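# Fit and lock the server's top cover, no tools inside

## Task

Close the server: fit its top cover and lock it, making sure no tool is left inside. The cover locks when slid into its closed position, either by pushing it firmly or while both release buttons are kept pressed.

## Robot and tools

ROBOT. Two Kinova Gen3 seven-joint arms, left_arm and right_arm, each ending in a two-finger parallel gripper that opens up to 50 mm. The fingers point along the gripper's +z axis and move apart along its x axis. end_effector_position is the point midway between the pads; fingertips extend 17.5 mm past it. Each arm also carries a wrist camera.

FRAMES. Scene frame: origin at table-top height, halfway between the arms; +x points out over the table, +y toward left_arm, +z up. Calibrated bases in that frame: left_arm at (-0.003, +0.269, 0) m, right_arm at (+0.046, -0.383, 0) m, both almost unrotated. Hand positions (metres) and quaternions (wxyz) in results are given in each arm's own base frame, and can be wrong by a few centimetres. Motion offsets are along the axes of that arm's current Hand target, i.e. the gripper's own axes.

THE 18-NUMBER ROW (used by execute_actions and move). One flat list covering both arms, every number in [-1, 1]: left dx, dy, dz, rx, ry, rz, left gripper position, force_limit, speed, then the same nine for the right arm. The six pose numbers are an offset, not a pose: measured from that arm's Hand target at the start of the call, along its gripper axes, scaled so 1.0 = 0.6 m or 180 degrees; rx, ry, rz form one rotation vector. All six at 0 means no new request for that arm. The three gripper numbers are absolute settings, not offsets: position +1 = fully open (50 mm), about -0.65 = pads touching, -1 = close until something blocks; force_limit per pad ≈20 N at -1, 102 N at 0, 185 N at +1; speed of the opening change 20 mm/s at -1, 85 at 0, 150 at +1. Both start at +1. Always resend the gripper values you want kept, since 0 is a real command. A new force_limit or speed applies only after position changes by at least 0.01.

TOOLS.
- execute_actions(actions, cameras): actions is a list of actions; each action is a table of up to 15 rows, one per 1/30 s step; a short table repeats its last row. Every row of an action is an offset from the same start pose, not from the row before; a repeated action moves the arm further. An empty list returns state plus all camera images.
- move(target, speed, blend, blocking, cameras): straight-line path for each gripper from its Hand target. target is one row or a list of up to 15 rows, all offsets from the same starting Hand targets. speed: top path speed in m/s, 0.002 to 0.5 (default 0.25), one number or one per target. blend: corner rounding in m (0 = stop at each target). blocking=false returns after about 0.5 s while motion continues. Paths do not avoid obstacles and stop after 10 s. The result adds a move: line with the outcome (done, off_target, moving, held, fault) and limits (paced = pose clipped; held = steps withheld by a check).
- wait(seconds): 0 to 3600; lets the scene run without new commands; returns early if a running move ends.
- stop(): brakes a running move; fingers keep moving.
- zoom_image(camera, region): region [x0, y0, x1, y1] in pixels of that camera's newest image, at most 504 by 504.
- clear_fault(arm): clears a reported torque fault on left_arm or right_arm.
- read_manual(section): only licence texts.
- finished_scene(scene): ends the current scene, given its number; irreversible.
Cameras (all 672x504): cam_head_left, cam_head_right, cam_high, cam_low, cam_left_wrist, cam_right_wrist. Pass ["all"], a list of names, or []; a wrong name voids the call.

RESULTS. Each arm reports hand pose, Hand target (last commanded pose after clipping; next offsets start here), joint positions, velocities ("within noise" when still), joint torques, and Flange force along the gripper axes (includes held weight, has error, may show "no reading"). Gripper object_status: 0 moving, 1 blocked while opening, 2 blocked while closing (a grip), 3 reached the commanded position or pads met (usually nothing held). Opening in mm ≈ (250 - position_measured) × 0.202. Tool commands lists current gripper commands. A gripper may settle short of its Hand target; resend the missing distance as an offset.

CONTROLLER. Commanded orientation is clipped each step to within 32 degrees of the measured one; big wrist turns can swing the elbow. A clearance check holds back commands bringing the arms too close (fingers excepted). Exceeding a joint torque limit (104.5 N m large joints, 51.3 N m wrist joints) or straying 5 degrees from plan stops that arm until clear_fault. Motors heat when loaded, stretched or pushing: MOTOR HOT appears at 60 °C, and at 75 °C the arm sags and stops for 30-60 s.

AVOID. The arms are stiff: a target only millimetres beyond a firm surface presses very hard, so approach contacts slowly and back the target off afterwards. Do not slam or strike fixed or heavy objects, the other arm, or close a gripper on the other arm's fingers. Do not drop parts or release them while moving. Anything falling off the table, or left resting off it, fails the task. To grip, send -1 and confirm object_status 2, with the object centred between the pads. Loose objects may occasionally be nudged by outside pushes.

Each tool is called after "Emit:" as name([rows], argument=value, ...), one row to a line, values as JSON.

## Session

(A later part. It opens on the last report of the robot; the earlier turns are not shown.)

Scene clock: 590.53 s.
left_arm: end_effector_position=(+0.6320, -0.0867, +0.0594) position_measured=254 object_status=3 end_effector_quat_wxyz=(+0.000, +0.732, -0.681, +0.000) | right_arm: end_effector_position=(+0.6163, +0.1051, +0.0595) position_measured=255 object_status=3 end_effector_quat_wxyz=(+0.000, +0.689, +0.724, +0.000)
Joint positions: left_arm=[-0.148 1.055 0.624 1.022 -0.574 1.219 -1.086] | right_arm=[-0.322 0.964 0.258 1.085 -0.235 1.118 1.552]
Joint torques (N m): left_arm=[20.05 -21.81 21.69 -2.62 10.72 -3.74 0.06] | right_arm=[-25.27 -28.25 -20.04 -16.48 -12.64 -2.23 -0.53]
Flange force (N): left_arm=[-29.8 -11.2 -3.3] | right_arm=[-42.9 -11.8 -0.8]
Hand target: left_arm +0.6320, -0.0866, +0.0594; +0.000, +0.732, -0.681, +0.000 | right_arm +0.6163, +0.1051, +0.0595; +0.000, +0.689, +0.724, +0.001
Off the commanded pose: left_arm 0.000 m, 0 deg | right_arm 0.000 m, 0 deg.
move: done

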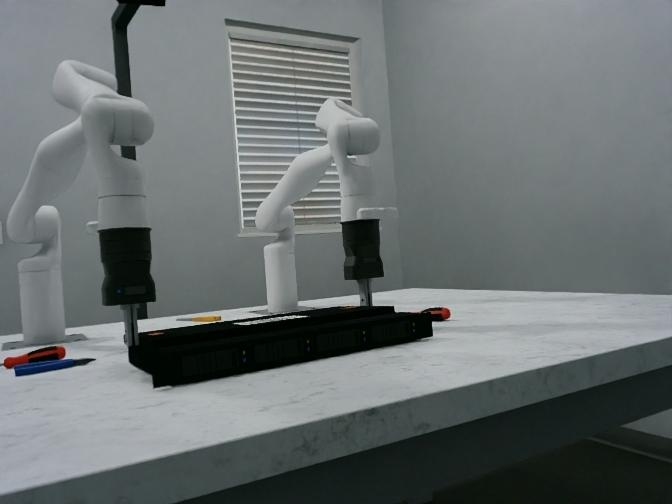

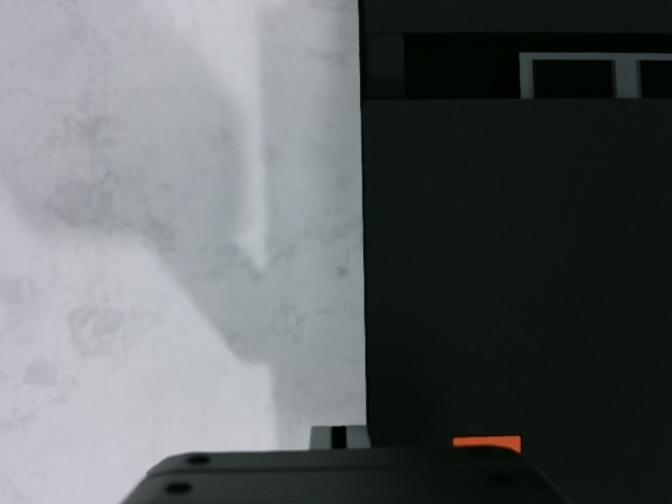

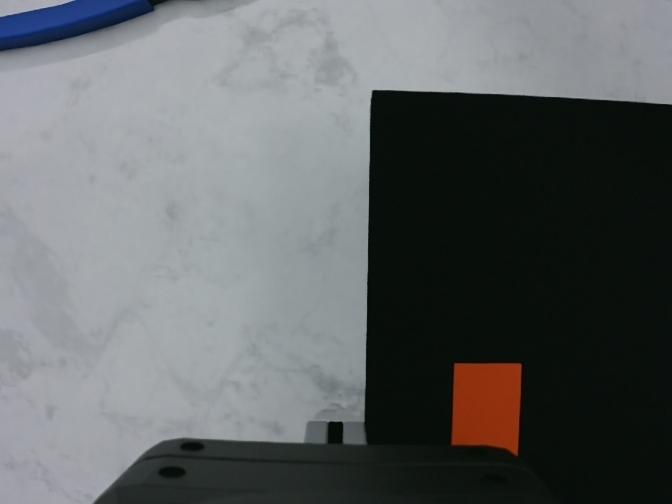

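Emit:
move(target=[0,0,0.006,0,0,0,-1,1,1,0,0,0.006,0,0,0,-1,1,1], speed=0.02)

Emit:
move(target=[0,0,0.005,0,0,0,-1,1,1,0,0,0.005,0,0,0,-1,1,1], speed=0.02, cameras=["cam_low","cam_left_wrist","cam_right_wrist","cam_head_left"])

Emit:
zoom_image(camera="cam_low", region=[340, 260, 460, 360])

Emit:
zoom_image(camera="cam_head_left", region=[280, 200, 500, 310])

Scene clock: 611.20 s.
left_arm: end_effector_position=(+0.6321, -0.0866, +0.0559) position_measured=255 object_status=3 end_effector_quat_wxyz=(+0.000, +0.732, -0.681, +0.000) | right_arm: end_effector_position=(+0.6164, +0.1051, +0.0560) position_measured=255 object_status=3 end_effector_quat_wxyz=(+0.000, +0.689, +0.724, +0.001)
Joint positions: left_arm=[-0.148 1.059 0.623 1.025 -0.575 1.212 -1.085] | right_arm=[-0.322 0.968 0.257 1.088 -0.236 1.111 1.552]
Joint torques (N m): left_arm=[20.31 -15 20.44 -2.27 10.1 -6.34 0.15] | right_arm=[-25.59 -24.71 -20.62 -14.75 -12.61 -2.01 -0.55]
Flange force (N): left_arm=[-31.8 -4.5 -17.4] | right_arm=[-43.4 -11.4 -6.3]
Hand target: left_arm +0.6320, -0.0866, +0.0558; +0.000, +0.732, -0.681, +0.000 | right_arm +0.6163, +0.1051, +0.0559; +0.000, +0.689, +0.724, +0.001
Off the commanded pose: left_arm 0.000 m, 0 deg | right_arm 0.000 m, 0 deg.
move: done

Scene clock: 611.70 s.
left_arm: end_effector_position=(+0.6320, -0.0866, +0.0528) position_measured=255 object_status=3 end_effector_quat_wxyz=(+0.000, +0.732, -0.681, +0.000) | right_arm: end_effector_position=(+0.6164, +0.1051, +0.0529) position_measured=255 object_status=3 end_effector_quat_wxyz=(+0.000, +0.689, +0.724, +0.001)
Joint positions: left_arm=[-0.148 1.063 0.621 1.028 -0.577 1.206 -1.083] | right_arm=[-0.322 0.972 0.256 1.091 -0.236 1.105 1.553]
Joint torques (N m): left_arm=[20.05 -16.21 20.59 -1.72 10.27 -5.19 0.01] | right_arm=[-26.33 -16.14 -22.17 -8.23 -12.55 0.61 -0.52]
Flange force (N): left_arm=[-30.7 -7.0 -14.0] | right_arm=[-43.6 -4.0 -17.4]
Hand target: left_arm +0.6320, -0.0866, +0.0528; +0.000, +0.732, -0.681, +0.000 | right_arm +0.6163, +0.1051, +0.0529; +0.000, +0.689, +0.724, +0.001
Off the commanded pose: left_arm 0.000 m, 0 deg | right_arm 0.000 m, 0 deg.
move: done
Images, in order (width x height): cam_head_left 672x504, cam_low 672x504, cam_left_wrist 672x504, cam_right_wrist 672x504.

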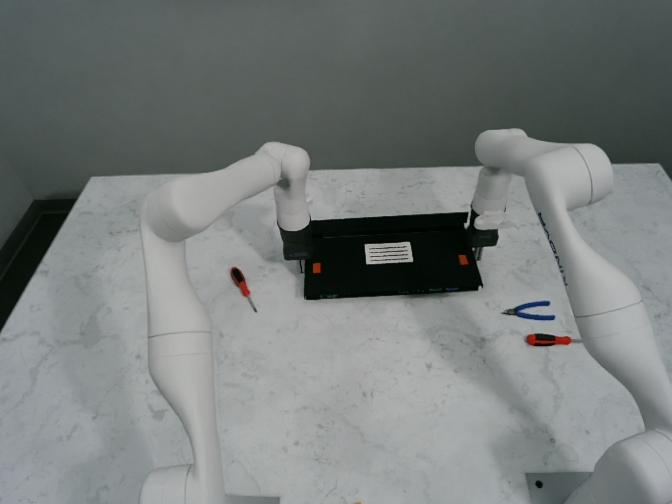

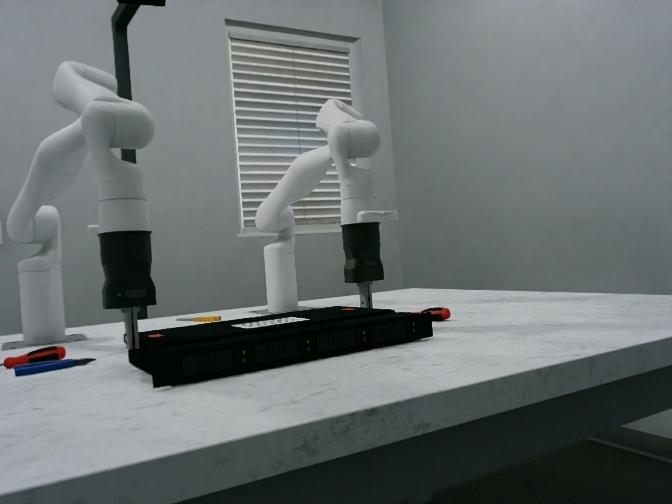

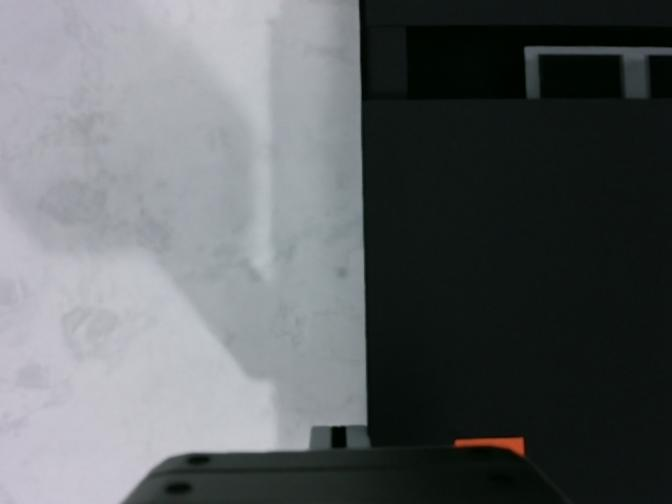

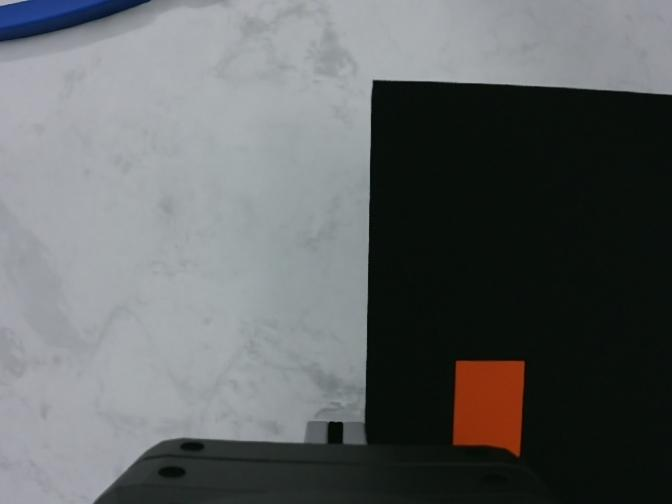

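Scaled by 4.200.

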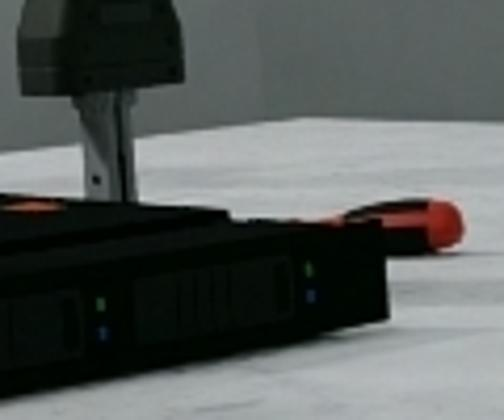

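Scaled by 2.291.

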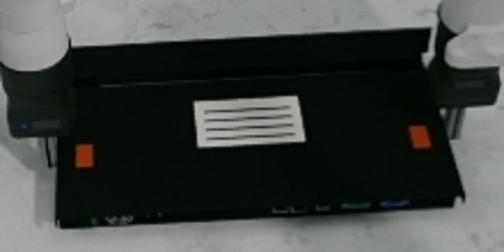

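Emit:
move(target=[0,0,0.005,0,0,0,-1,1,1,0,0,0.005,0,0,0,-1,1,1], speed=0.02)

Emit:
move(target=[0,0,0.005,0,0,0,-1,1,1,0,0,0.005,0,0,0,-1,1,1], speed=0.02, cameras=["cam_low","cam_left_wrist","cam_right_wrist"])

Emit:
zoom_image(camera="cam_low", region=[340, 260, 460, 360])

Emit:
zoom_image(camera="cam_low", region=[100, 280, 220, 400])

Scene clock: 620.87 s.
left_arm: end_effector_position=(+0.6320, -0.0866, +0.0498) position_measured=255 object_status=3 end_effector_quat_wxyz=(+0.000, +0.732, -0.681, +0.000) | right_arm: end_effector_position=(+0.6164, +0.1051, +0.0500) position_measured=255 object_status=3 end_effector_quat_wxyz=(+0.000, +0.689, +0.724, +0.001)
Joint positions: left_arm=[-0.148 1.066 0.62 1.03 -0.578 1.2 -1.082] | right_arm=[-0.322 0.975 0.255 1.093 -0.237 1.099 1.554]
Joint torques (N m): left_arm=[20.2 -16.22 20.56 -1.72 10.23 -5.29 0.11] | right_arm=[-26.55 -15.44 -22.31 -8.58 -12.47 0.11 -0.54]
Flange force (N): left_arm=[-31.0 -7.1 -14.2] | right_arm=[-44.3 -5.9 -19.1]
Hand target: left_arm +0.6320, -0.0866, +0.0498; +0.000, +0.732, -0.681, +0.000 | right_arm +0.6164, +0.1051, +0.0499; +0.000, +0.689, +0.724, +0.001
Off the commanded pose: left_arm 0.000 m, 0 deg | right_arm 0.000 m, 0 deg.
move: done

Scene clock: 621.37 s.
left_arm: end_effector_position=(+0.6321, -0.0866, +0.0468) position_measured=255 object_status=3 end_effector_quat_wxyz=(+0.000, +0.732, -0.681, +0.000) | right_arm: end_effector_position=(+0.6164, +0.1051, +0.0470) position_measured=255 object_status=3 end_effector_quat_wxyz=(+0.000, +0.689, +0.724, +0.001)
Joint positions: left_arm=[-0.148 1.07 0.619 1.033 -0.58 1.194 -1.081] | right_arm=[-0.321 0.979 0.255 1.096 -0.238 1.093 1.554]
Joint torques (N m): left_arm=[20.07 -16.28 20.58 -1.68 10.08 -5.28 0.09] | right_arm=[-26.57 -15.27 -22.3 -8.47 -12.37 0.21 -0.56]
Flange force (N): left_arm=[-30.8 -7.3 -14.1] | right_arm=[-44.3 -6.0 -19.3]
Hand target: left_arm +0.6321, -0.0866, +0.0468; +0.000, +0.732, -0.681, +0.000 | right_arm +0.6164, +0.1051, +0.0469; +0.000, +0.689, +0.724, +0.001
Off the commanded pose: left_arm 0.000 m, 0 deg | right_arm 0.000 m, 0 deg.
move: done

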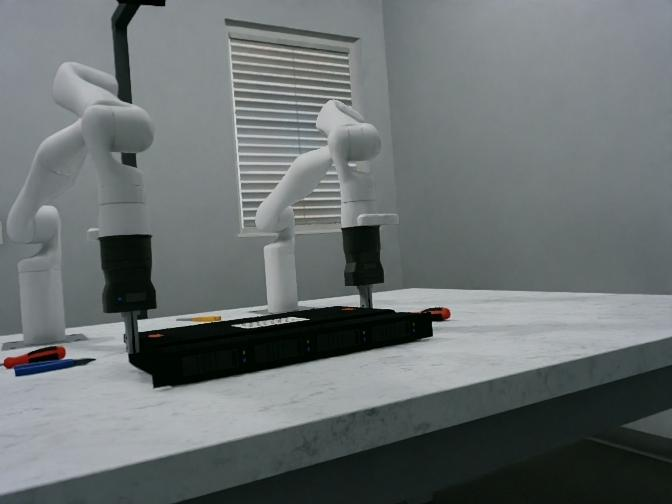

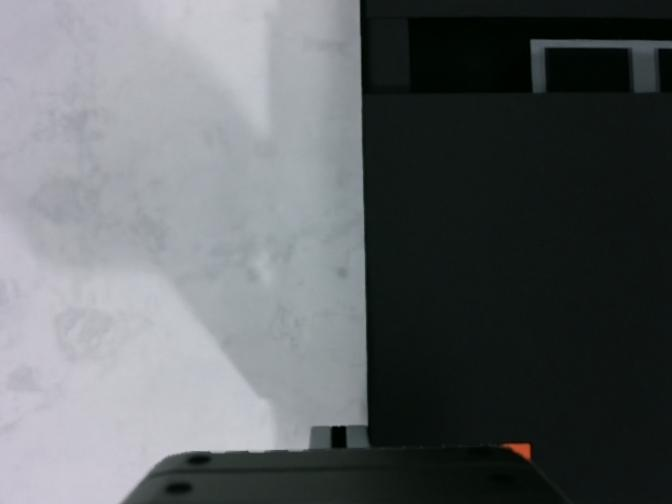

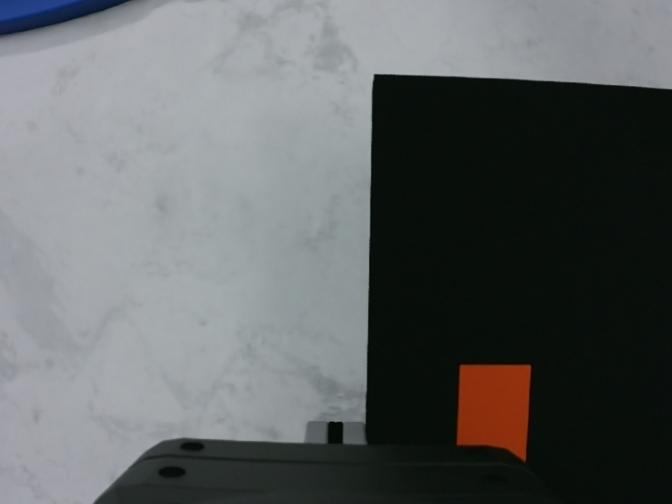

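Scaled by 4.200.

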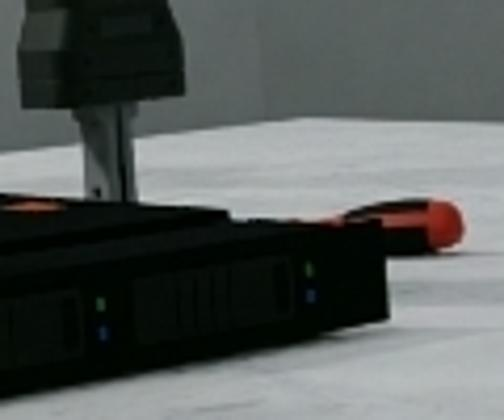

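Scaled by 4.200.

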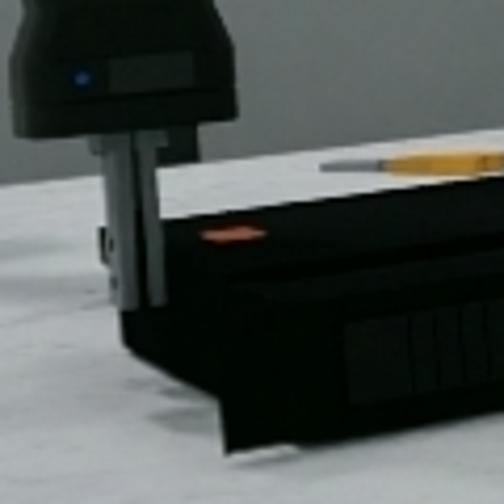

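Emit:
move(target=[0,-0.035,0,0,0,0,-1,1,1,0,0.035,0,0,0,0,-1,1,1], speed=0.04, cameras=["cam_low","cam_left_wrist","cam_right_wrist","cam_head_left"])

Emit:
zoom_image(camera="cam_head_left", region=[280, 200, 500, 310])

Emit:
zoom_image(camera="cam_low", region=[100, 280, 220, 400])

Scene clock: 635.37 s.
left_arm: end_effector_position=(+0.6530, -0.0850, +0.0468) position_measured=255 object_status=3 end_effector_quat_wxyz=(-0.001, +0.732, -0.681, +0.000) | right_arm: end_effector_position=(+0.6373, +0.1061, +0.0470) position_measured=255 object_status=3 end_effector_quat_wxyz=(+0.000, +0.689, +0.724, +0.001)
Joint positions: left_arm=[-0.125 1.119 0.619 0.909 -0.582 1.255 -1.121] | right_arm=[-0.306 1.03 0.256 0.979 -0.239 1.156 1.546]
Joint torques (N m): left_arm=[19.49 -31.83 22.35 -11.81 8.85 -9.78 0.21] | right_arm=[-25.51 -30.59 -18.77 -19.27 -11.82 -4.18 -0.12]
Flange force (N): left_arm=[-31.6 4.9 2.6] | right_arm=[-42.0 -18.8 -0.4]
Hand target: left_arm +0.6530, -0.0851, +0.0468; +0.000, +0.732, -0.681, +0.000 | right_arm +0.6373, +0.1061, +0.0470; +0.000, +0.689, +0.724, +0.001
Off the commanded pose: left_arm 0.000 m, 0 deg | right_arm 0.000 m, 0 deg.
move: done
Images, in order (width x height): cam_head_left 672x504, cam_low 672x504, cam_left_wrist 672x504, cam_right_wrist 672x504.

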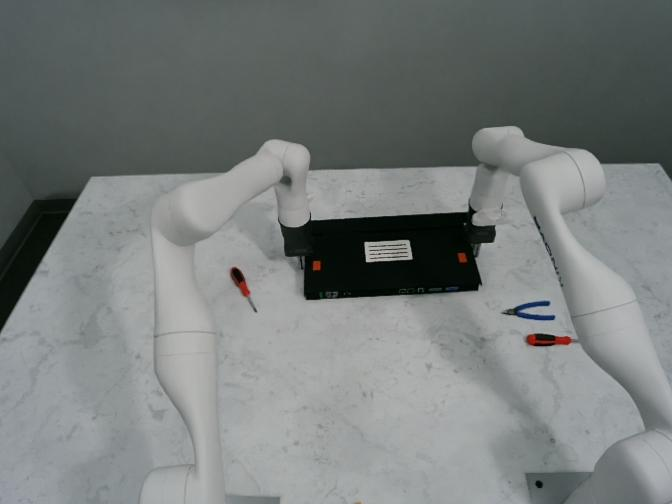

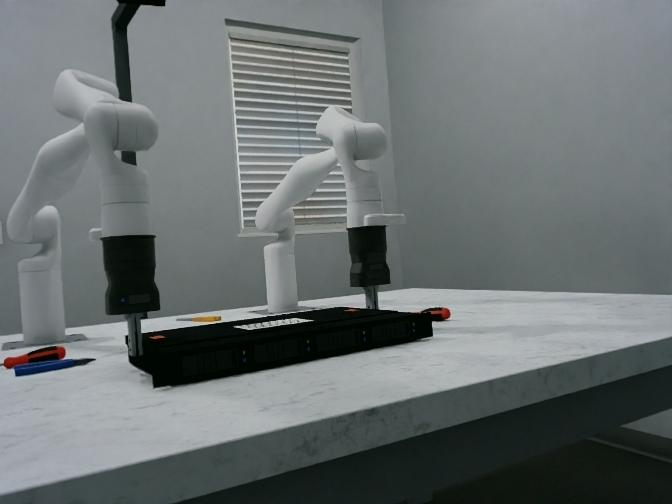

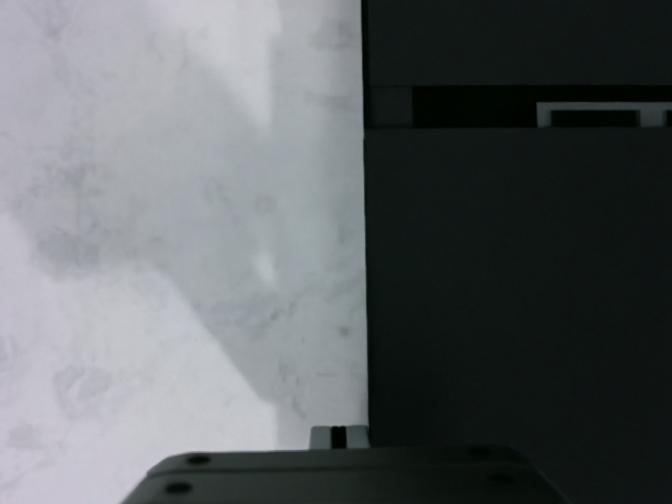

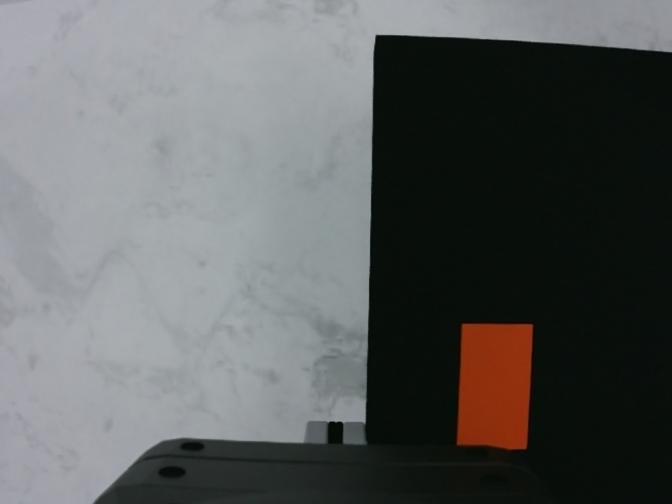

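Scaled by 2.291.

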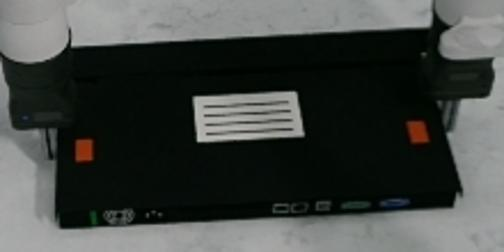

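Scaled by 4.200.

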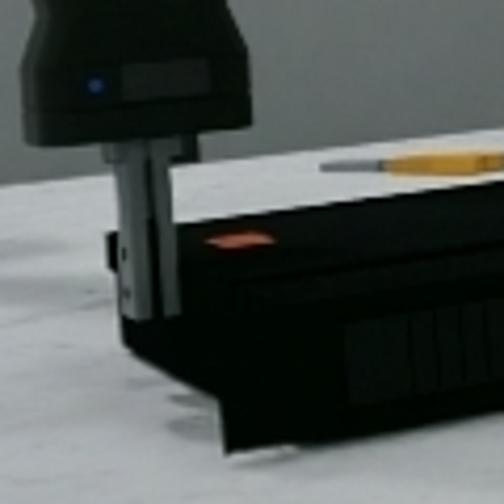

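Emit:
move([
  [-0.05,0,0,0,0,0,-1,1,1,-0.05,0,0,0,0,0,-1,1,1],
  [-0.05,0,-0.1,0,0,0,-1,1,1,-0.05,0,-0.1,0,0,0,-1,1,1],
  [0.13,0.232,-0.1,0,0,0,-1,1,1,0.13,-0.232,-0.1,0,0,0,-1,1,1],
  [0.13,0.232,-0.0192,0,0,0,-1,1,1,0.13,-0.232,-0.0192,0,0,0,-1,1,1],
], speed=[0.05,0.15,0.2,0.08], blend=[0,0.02,0.01,0], cameras=["cam_low","cam_left_wrist","cam_right_wrist","cam_head_left"])

Emit:
zoom_image(camera="cam_head_left", region=[280, 200, 500, 320])

Scene clock: 663.90 s.
left_arm: end_effector_position=(+0.5198, -0.1730, +0.0582) position_measured=255 object_status=3 end_effector_quat_wxyz=(+0.000, +0.732, -0.681, +0.000) | right_arm: end_effector_position=(+0.4944, +0.1771, +0.0583) position_measured=255 object_status=3 end_effector_quat_wxyz=(+0.000, +0.689, +0.724, +0.001)
Joint positions: left_arm=[-0.063 0.875 0.627 1.456 -0.567 0.996 -0.793] | right_arm=[-0.538 0.759 0.247 1.54 -0.222 0.868 1.407]
Joint torques (N m): left_arm=[-0.46 -21.47 5.74 -5.78 0.03 -0.01 -0.23] | right_arm=[-1.06 -20.61 0.66 -8.44 0.2 -0.19 -0.08]
Flange force (N): left_arm=[2.9 -3.3 0.6] | right_arm=[-3.5 -4.6 -0.5]
Hand target: left_arm +0.5198, -0.1730, +0.0582; +0.000, +0.732, -0.681, +0.000 | right_arm +0.4944, +0.1771, +0.0583; +0.000, +0.689, +0.724, +0.001
Off the commanded pose: left_arm 0.000 m, 0 deg | right_arm 0.000 m, 0 deg.
move: done
Images, in order (width x height): cam_head_left 672x504, cam_low 672x504, cam_left_wrist 672x504, cam_right_wrist 672x504.

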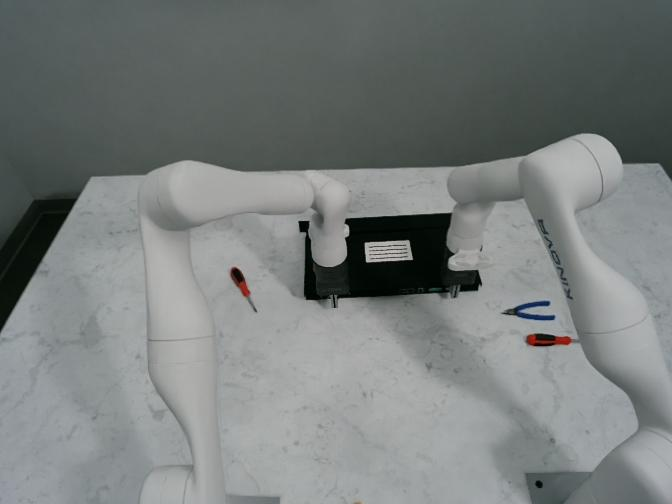

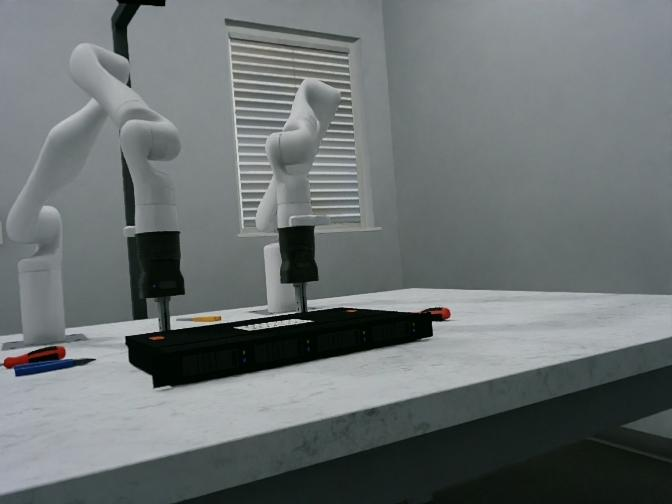

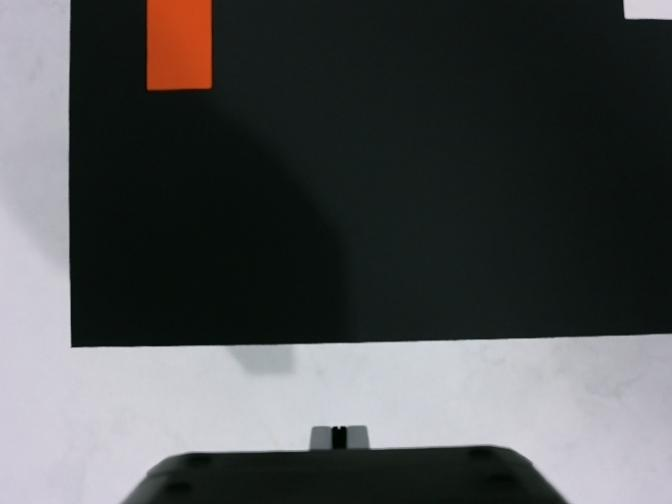

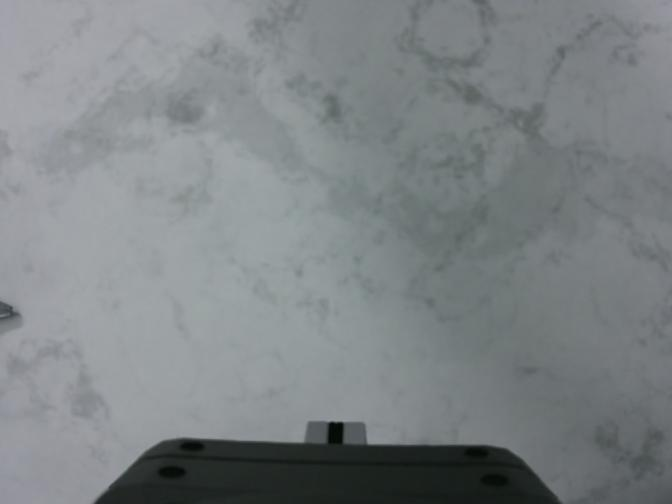

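Scaled by 2.291.

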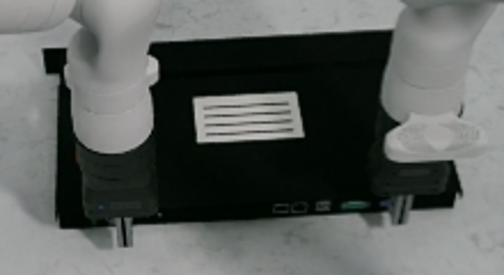

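Emit:
move(target=[0,-0.04,0,0,0,0,-1,1,1,0,0.04,0,0,0,0,-1,1,1], speed=0.03, cameras=["cam_left_wrist"])

Emit:
move(target=[0,-0.0067,0,0,0,0,-1,1,1,0,0.0067,0,0,0,0,-1,1,1], speed=0.02, cameras=["cam_left_wrist","cam_head_left"])

Emit:
zoom_image(camera="cam_head_left", region=[280, 200, 500, 320])

Scene clock: 685.37 s.
left_arm: end_effector_position=(+0.5437, -0.1712, +0.0582) position_measured=255 object_status=3 end_effector_quat_wxyz=(+0.000, +0.732, -0.681, +0.000) | right_arm: end_effector_position=(+0.5183, +0.1783, +0.0583) position_measured=255 object_status=3 end_effector_quat_wxyz=(+0.000, +0.689, +0.724, +0.000)
Joint positions: left_arm=[-0.058 0.917 0.627 1.36 -0.569 1.046 -0.831] | right_arm=[-0.516 0.802 0.247 1.447 -0.222 0.919 1.414]
Joint torques (N m): left_arm=[-0.41 -22.74 5.76 -6.17 -0.01 -0.04 -0.32] | right_arm=[3.2 -25.26 5.75 -23.82 1.32 -11.9 0.02]
Flange force (N): left_arm=[2.8 -3.3 0.8] | right_arm=[-4.5 -37.1 -8.0]
Hand target: left_arm +0.5437, -0.1712, +0.0582; +0.000, +0.732, -0.681, +0.000 | right_arm +0.5184, +0.1783, +0.0583; +0.000, +0.689, +0.724, +0.001
Off the commanded pose: left_arm 0.000 m, 0 deg | right_arm 0.000 m, 0 deg.
move: done

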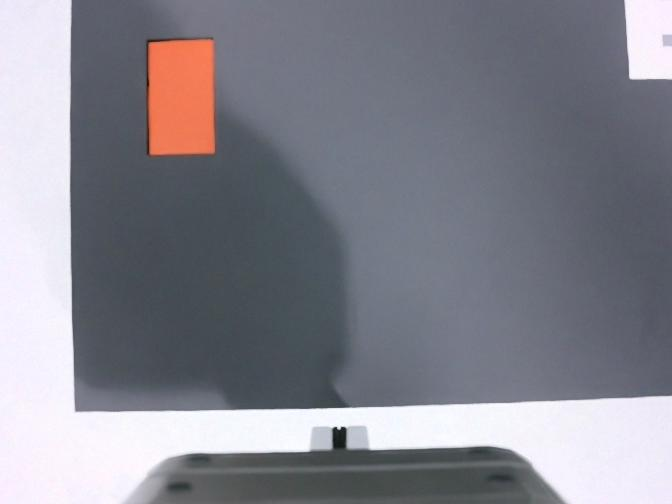

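Scene clock: 685.90 s.
left_arm: end_effector_position=(+0.5477, -0.1709, +0.0582) position_measured=255 object_status=3 end_effector_quat_wxyz=(+0.000, +0.732, -0.681, +0.000) | right_arm: end_effector_position=(+0.5224, +0.1785, +0.0583) position_measured=255 object_status=3 end_effector_quat_wxyz=(+0.000, +0.689, +0.724, +0.000)
Joint positions: left_arm=[-0.057 0.924 0.627 1.344 -0.569 1.054 -0.838] | right_arm=[-0.513 0.809 0.247 1.431 -0.223 0.928 1.415]
Joint torques (N m): left_arm=[-0.49 -22.75 5.78 -6.12 0.04 0.07 -0.29] | right_arm=[2.52 -22.11 4.7 -18.75 1.3 -8.92 0.08]
Flange force (N): left_arm=[2.8 -3.2 0.8] | right_arm=[-3.2 -28.7 -10.4]
Hand target: left_arm +0.5477, -0.1709, +0.0582; +0.000, +0.732, -0.681, +0.000 | right_arm +0.5224, +0.1785, +0.0583; +0.000, +0.689, +0.724, +0.001
Off the commanded pose: left_arm 0.000 m, 0 deg | right_arm 0.000 m, 0 deg.
move: done
Images, in order (width x height): cam_head_left 672x504, cam_left_wrist 672x504.

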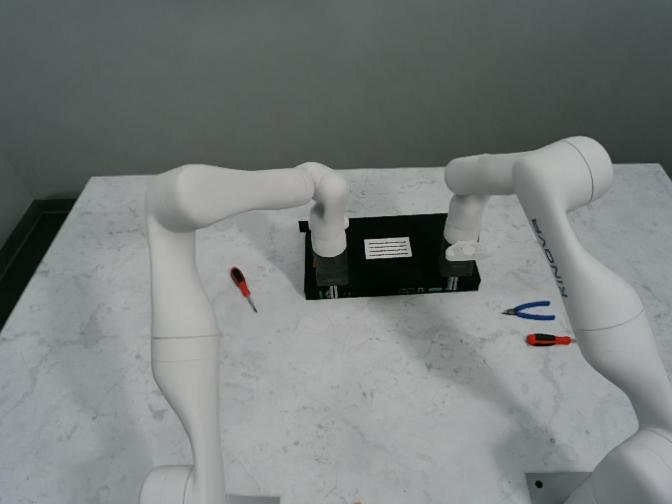

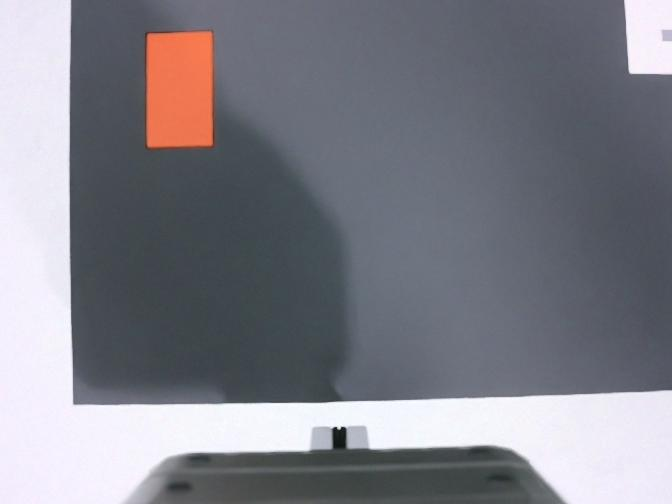

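Scaled by 2.291.

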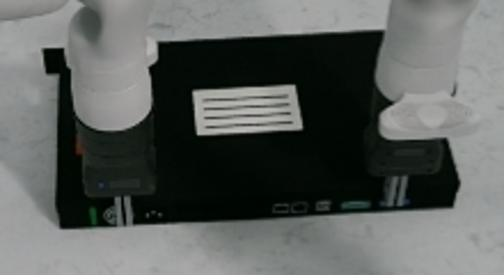

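Emit:
move(target=[0,-0.011,0,0,0,0,-1,1,1,0,0.005,0,0,0,0,-1,1,1], speed=0.02)

Emit:
move(target=[0,-0.006,0,0,0,0,-1,1,1,0,0.005,0,0,0,0,-1,1,1], speed=0.02, cameras=["cam_left_wrist","cam_right_wrist","cam_head_left","cam_high"])

Emit:
zoom_image(camera="cam_head_left", region=[280, 200, 500, 320])

Emit:
zoom_image(camera="cam_high", region=[190, 145, 310, 325])

Scene clock: 698.67 s.
left_arm: end_effector_position=(+0.5543, -0.1705, +0.0582) position_measured=255 object_status=3 end_effector_quat_wxyz=(+0.000, +0.732, -0.681, +0.000) | right_arm: end_effector_position=(+0.5253, +0.1787, +0.0583) position_measured=255 object_status=3 end_effector_quat_wxyz=(+0.000, +0.689, +0.724, +0.000)
Joint positions: left_arm=[-0.055 0.936 0.627 1.316 -0.57 1.069 -0.849] | right_arm=[-0.51 0.815 0.247 1.418 -0.223 0.935 1.415]
Joint torques (N m): left_arm=[-0.49 -23.16 5.8 -5.95 -0.01 0.09 -0.26] | right_arm=[6.43 -20.36 8.89 -35.48 2.03 -23.68 0.28]
Flange force (N): left_arm=[3.3 -4.5 0.7] | right_arm=[-7.7 -71.3 -31.5]
Hand target: left_arm +0.5543, -0.1705, +0.0582; +0.000, +0.732, -0.681, +0.000 | right_arm +0.5254, +0.1787, +0.0583; +0.000, +0.689, +0.724, +0.001
Off the commanded pose: left_arm 0.000 m, 0 deg | right_arm 0.000 m, 0 deg.
move: done

Scene clock: 699.17 s.
left_arm: end_effector_position=(+0.5580, -0.1701, +0.0582) position_measured=255 object_status=3 end_effector_quat_wxyz=(-0.001, +0.732, -0.681, +0.000) | right_arm: end_effector_position=(+0.5289, +0.1786, +0.0584) position_measured=255 object_status=3 end_effector_quat_wxyz=(+0.001, +0.689, +0.724, +0.001)
Joint positions: left_arm=[-0.053 0.942 0.626 1.301 -0.57 1.077 -0.855] | right_arm=[-0.507 0.821 0.247 1.405 -0.223 0.941 1.416]
Joint velocities: left_arm=[within noise] | right_arm=[-0.003 0 0 0.002 -0.001 0.005 0]
Joint torques (N m): left_arm=[-0.42 -23.3 5.78 -5.83 -0.01 -0.01 -0.27] | right_arm=[1.5 -31.25 4.55 -24.19 0.37 -9.95 -0.28]
Flange force (N): left_arm=[3.4 -5.4 0.3] | right_arm=[-6.5 -31.4 4.3]
Hand target: left_arm +0.5579, -0.1702, +0.0582; +0.000, +0.732, -0.681, +0.000 | right_arm +0.5284, +0.1788, +0.0583; +0.000, +0.689, +0.724, +0.001
Off the commanded pose: left_arm 0.000 m, 0 deg | right_arm 0.001 m, 0 deg.
TORQUE WARNING: the torque sensor of joint 6 (wrist pitch) of the right arm reached its warning level (29.4 N m). A warning alone does not stop the arm.
move: done
Images, in order (width x height): cam_head_left 672x504, cam_high 672x504, cam_left_wrist 672x504, cam_right_wrist 672x504.

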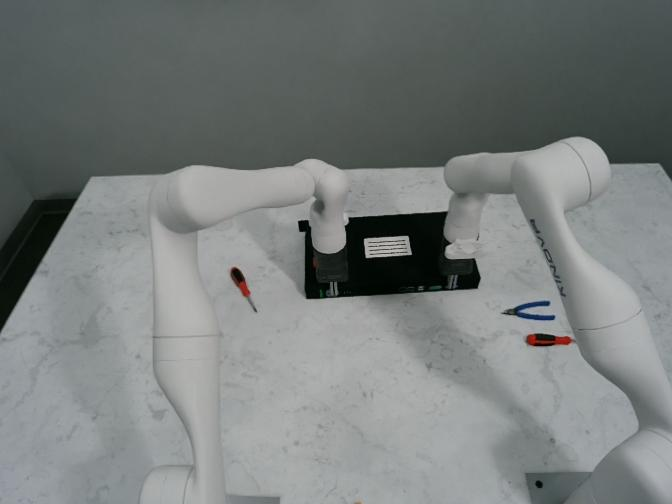

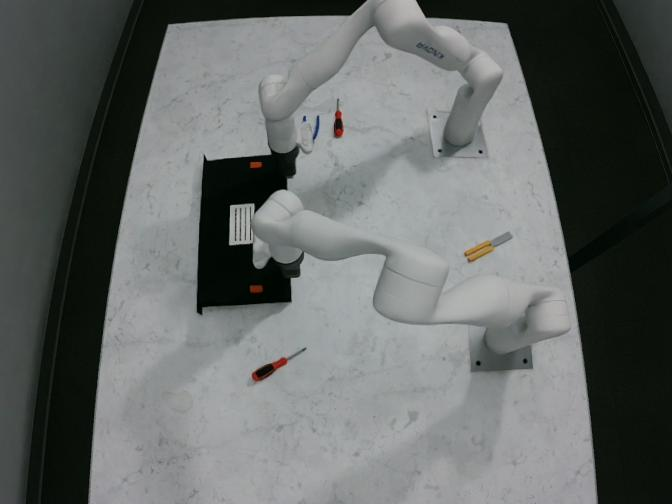

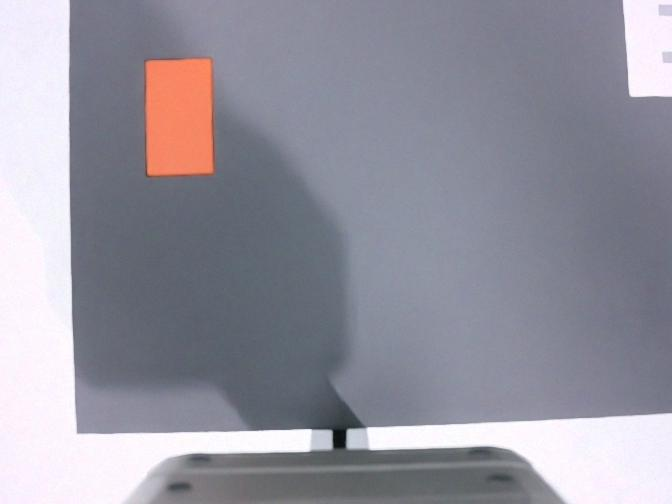

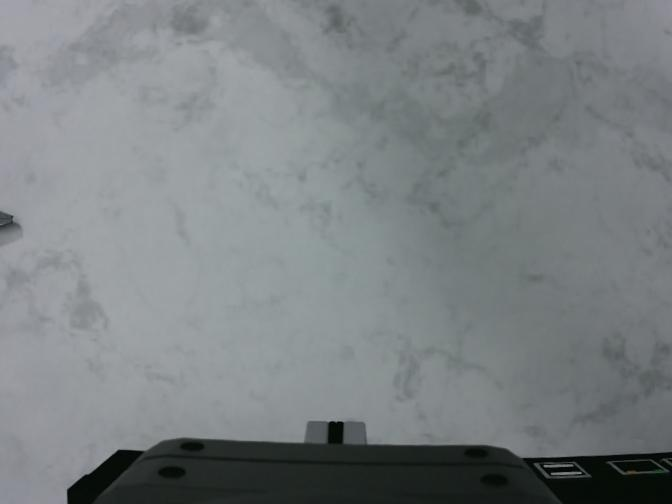

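Scaled by 2.291.

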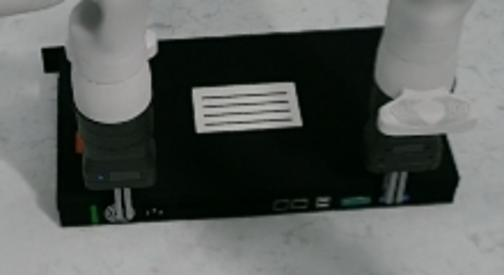

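Scaled by 2.800.

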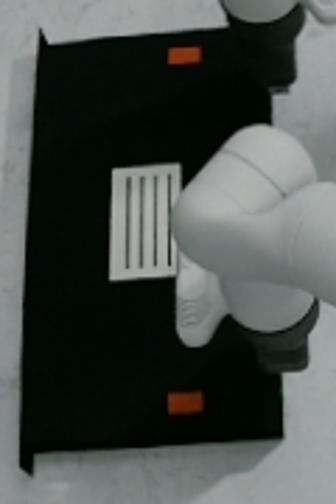

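Emit:
move([
  [0,0.06,0,0,0,0,-1,1,1,0,-0.06,0,0,0,0,-1,1,1],
  [0,0.06,-0.25,0,0,0,-1,1,1,0,-0.06,-0.25,0,0,0,-1,1,1],
], cameras=["all"])

Emit:
zoom_image(camera="cam_head_left", region=[280, 200, 500, 320])

Emit:
zoom_image(camera="cam_high", region=[190, 145, 310, 325])

Emit:
zoom_image(camera="cam_low", region=[100, 290, 460, 400])

Scene clock: 710.80 s.
left_arm: end_effector_position=(+0.5219, -0.1729, +0.2082) position_measured=255 object_status=3 end_effector_quat_wxyz=(+0.000, +0.732, -0.681, +0.000) | right_arm: end_effector_position=(+0.4922, +0.1770, +0.2083) position_measured=255 object_status=3 end_effector_quat_wxyz=(+0.000, +0.689, +0.724, +0.001)
Joint positions: left_arm=[-0.084 0.713 0.714 1.239 -0.455 1.348 -0.895] | right_arm=[-0.563 0.576 0.293 1.344 -0.166 1.244 1.359]
Joint torques (N m): left_arm=[-0.4 -20.53 5.25 -7.27 0 0.08 -0.26] | right_arm=[-1.09 -19.39 0.43 -10.11 0.17 -0.21 -0.13]
Flange force (N): left_arm=[3.3 -4.8 -1.3] | right_arm=[-3.7 -4.0 1.2]
Hand target: left_arm +0.5219, -0.1729, +0.2082; +0.000, +0.732, -0.681, +0.000 | right_arm +0.4922, +0.1770, +0.2083; +0.000, +0.689, +0.724, +0.001
Off the commanded pose: left_arm 0.000 m, 0 deg | right_arm 0.000 m, 0 deg.
move: done

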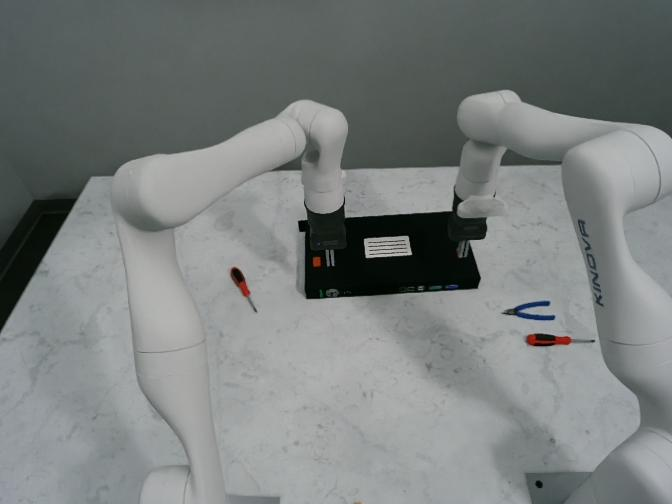

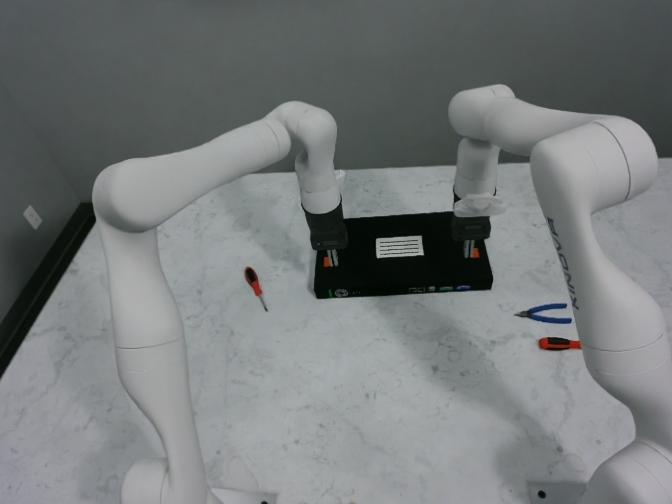

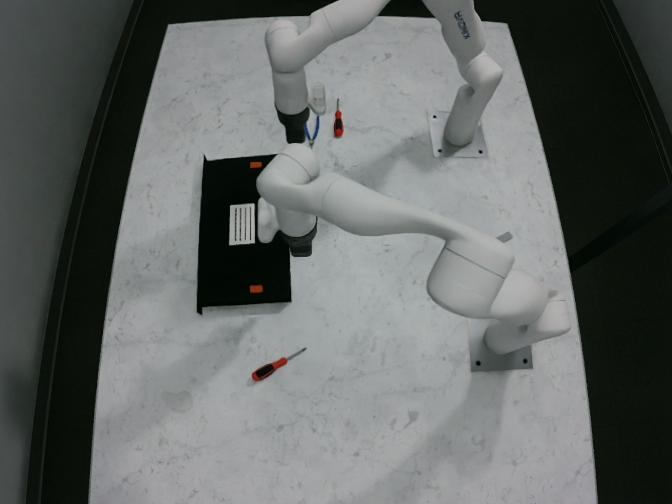

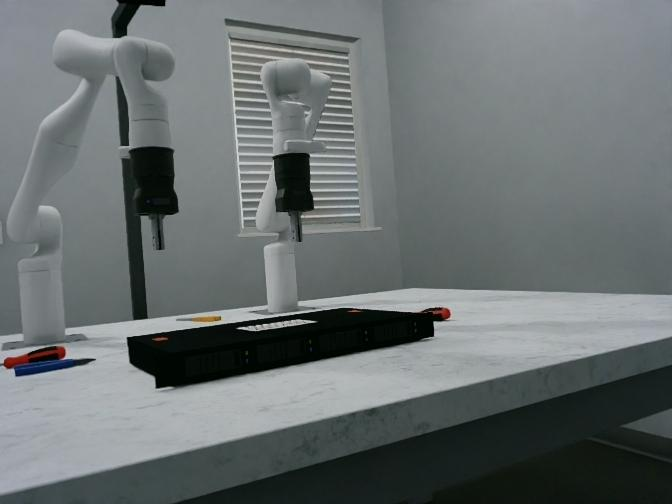

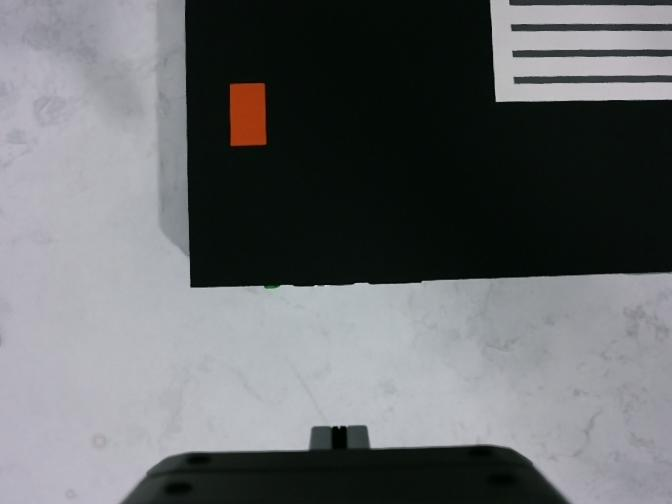

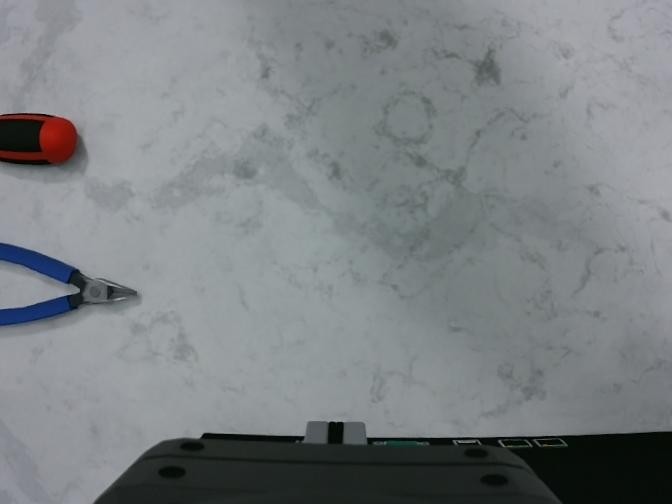

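Scaled by 2.291.

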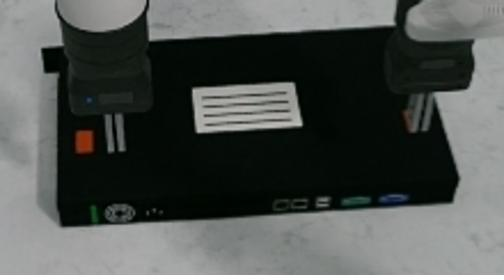

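Scaled by 2.800.

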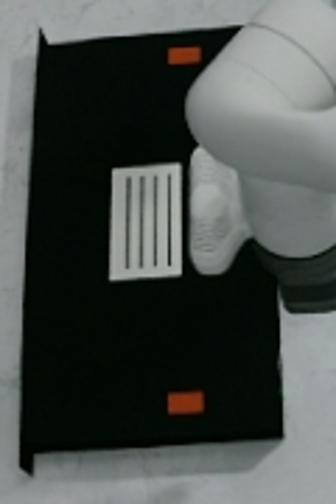

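Scaled by 1.400.

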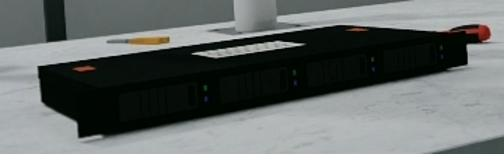

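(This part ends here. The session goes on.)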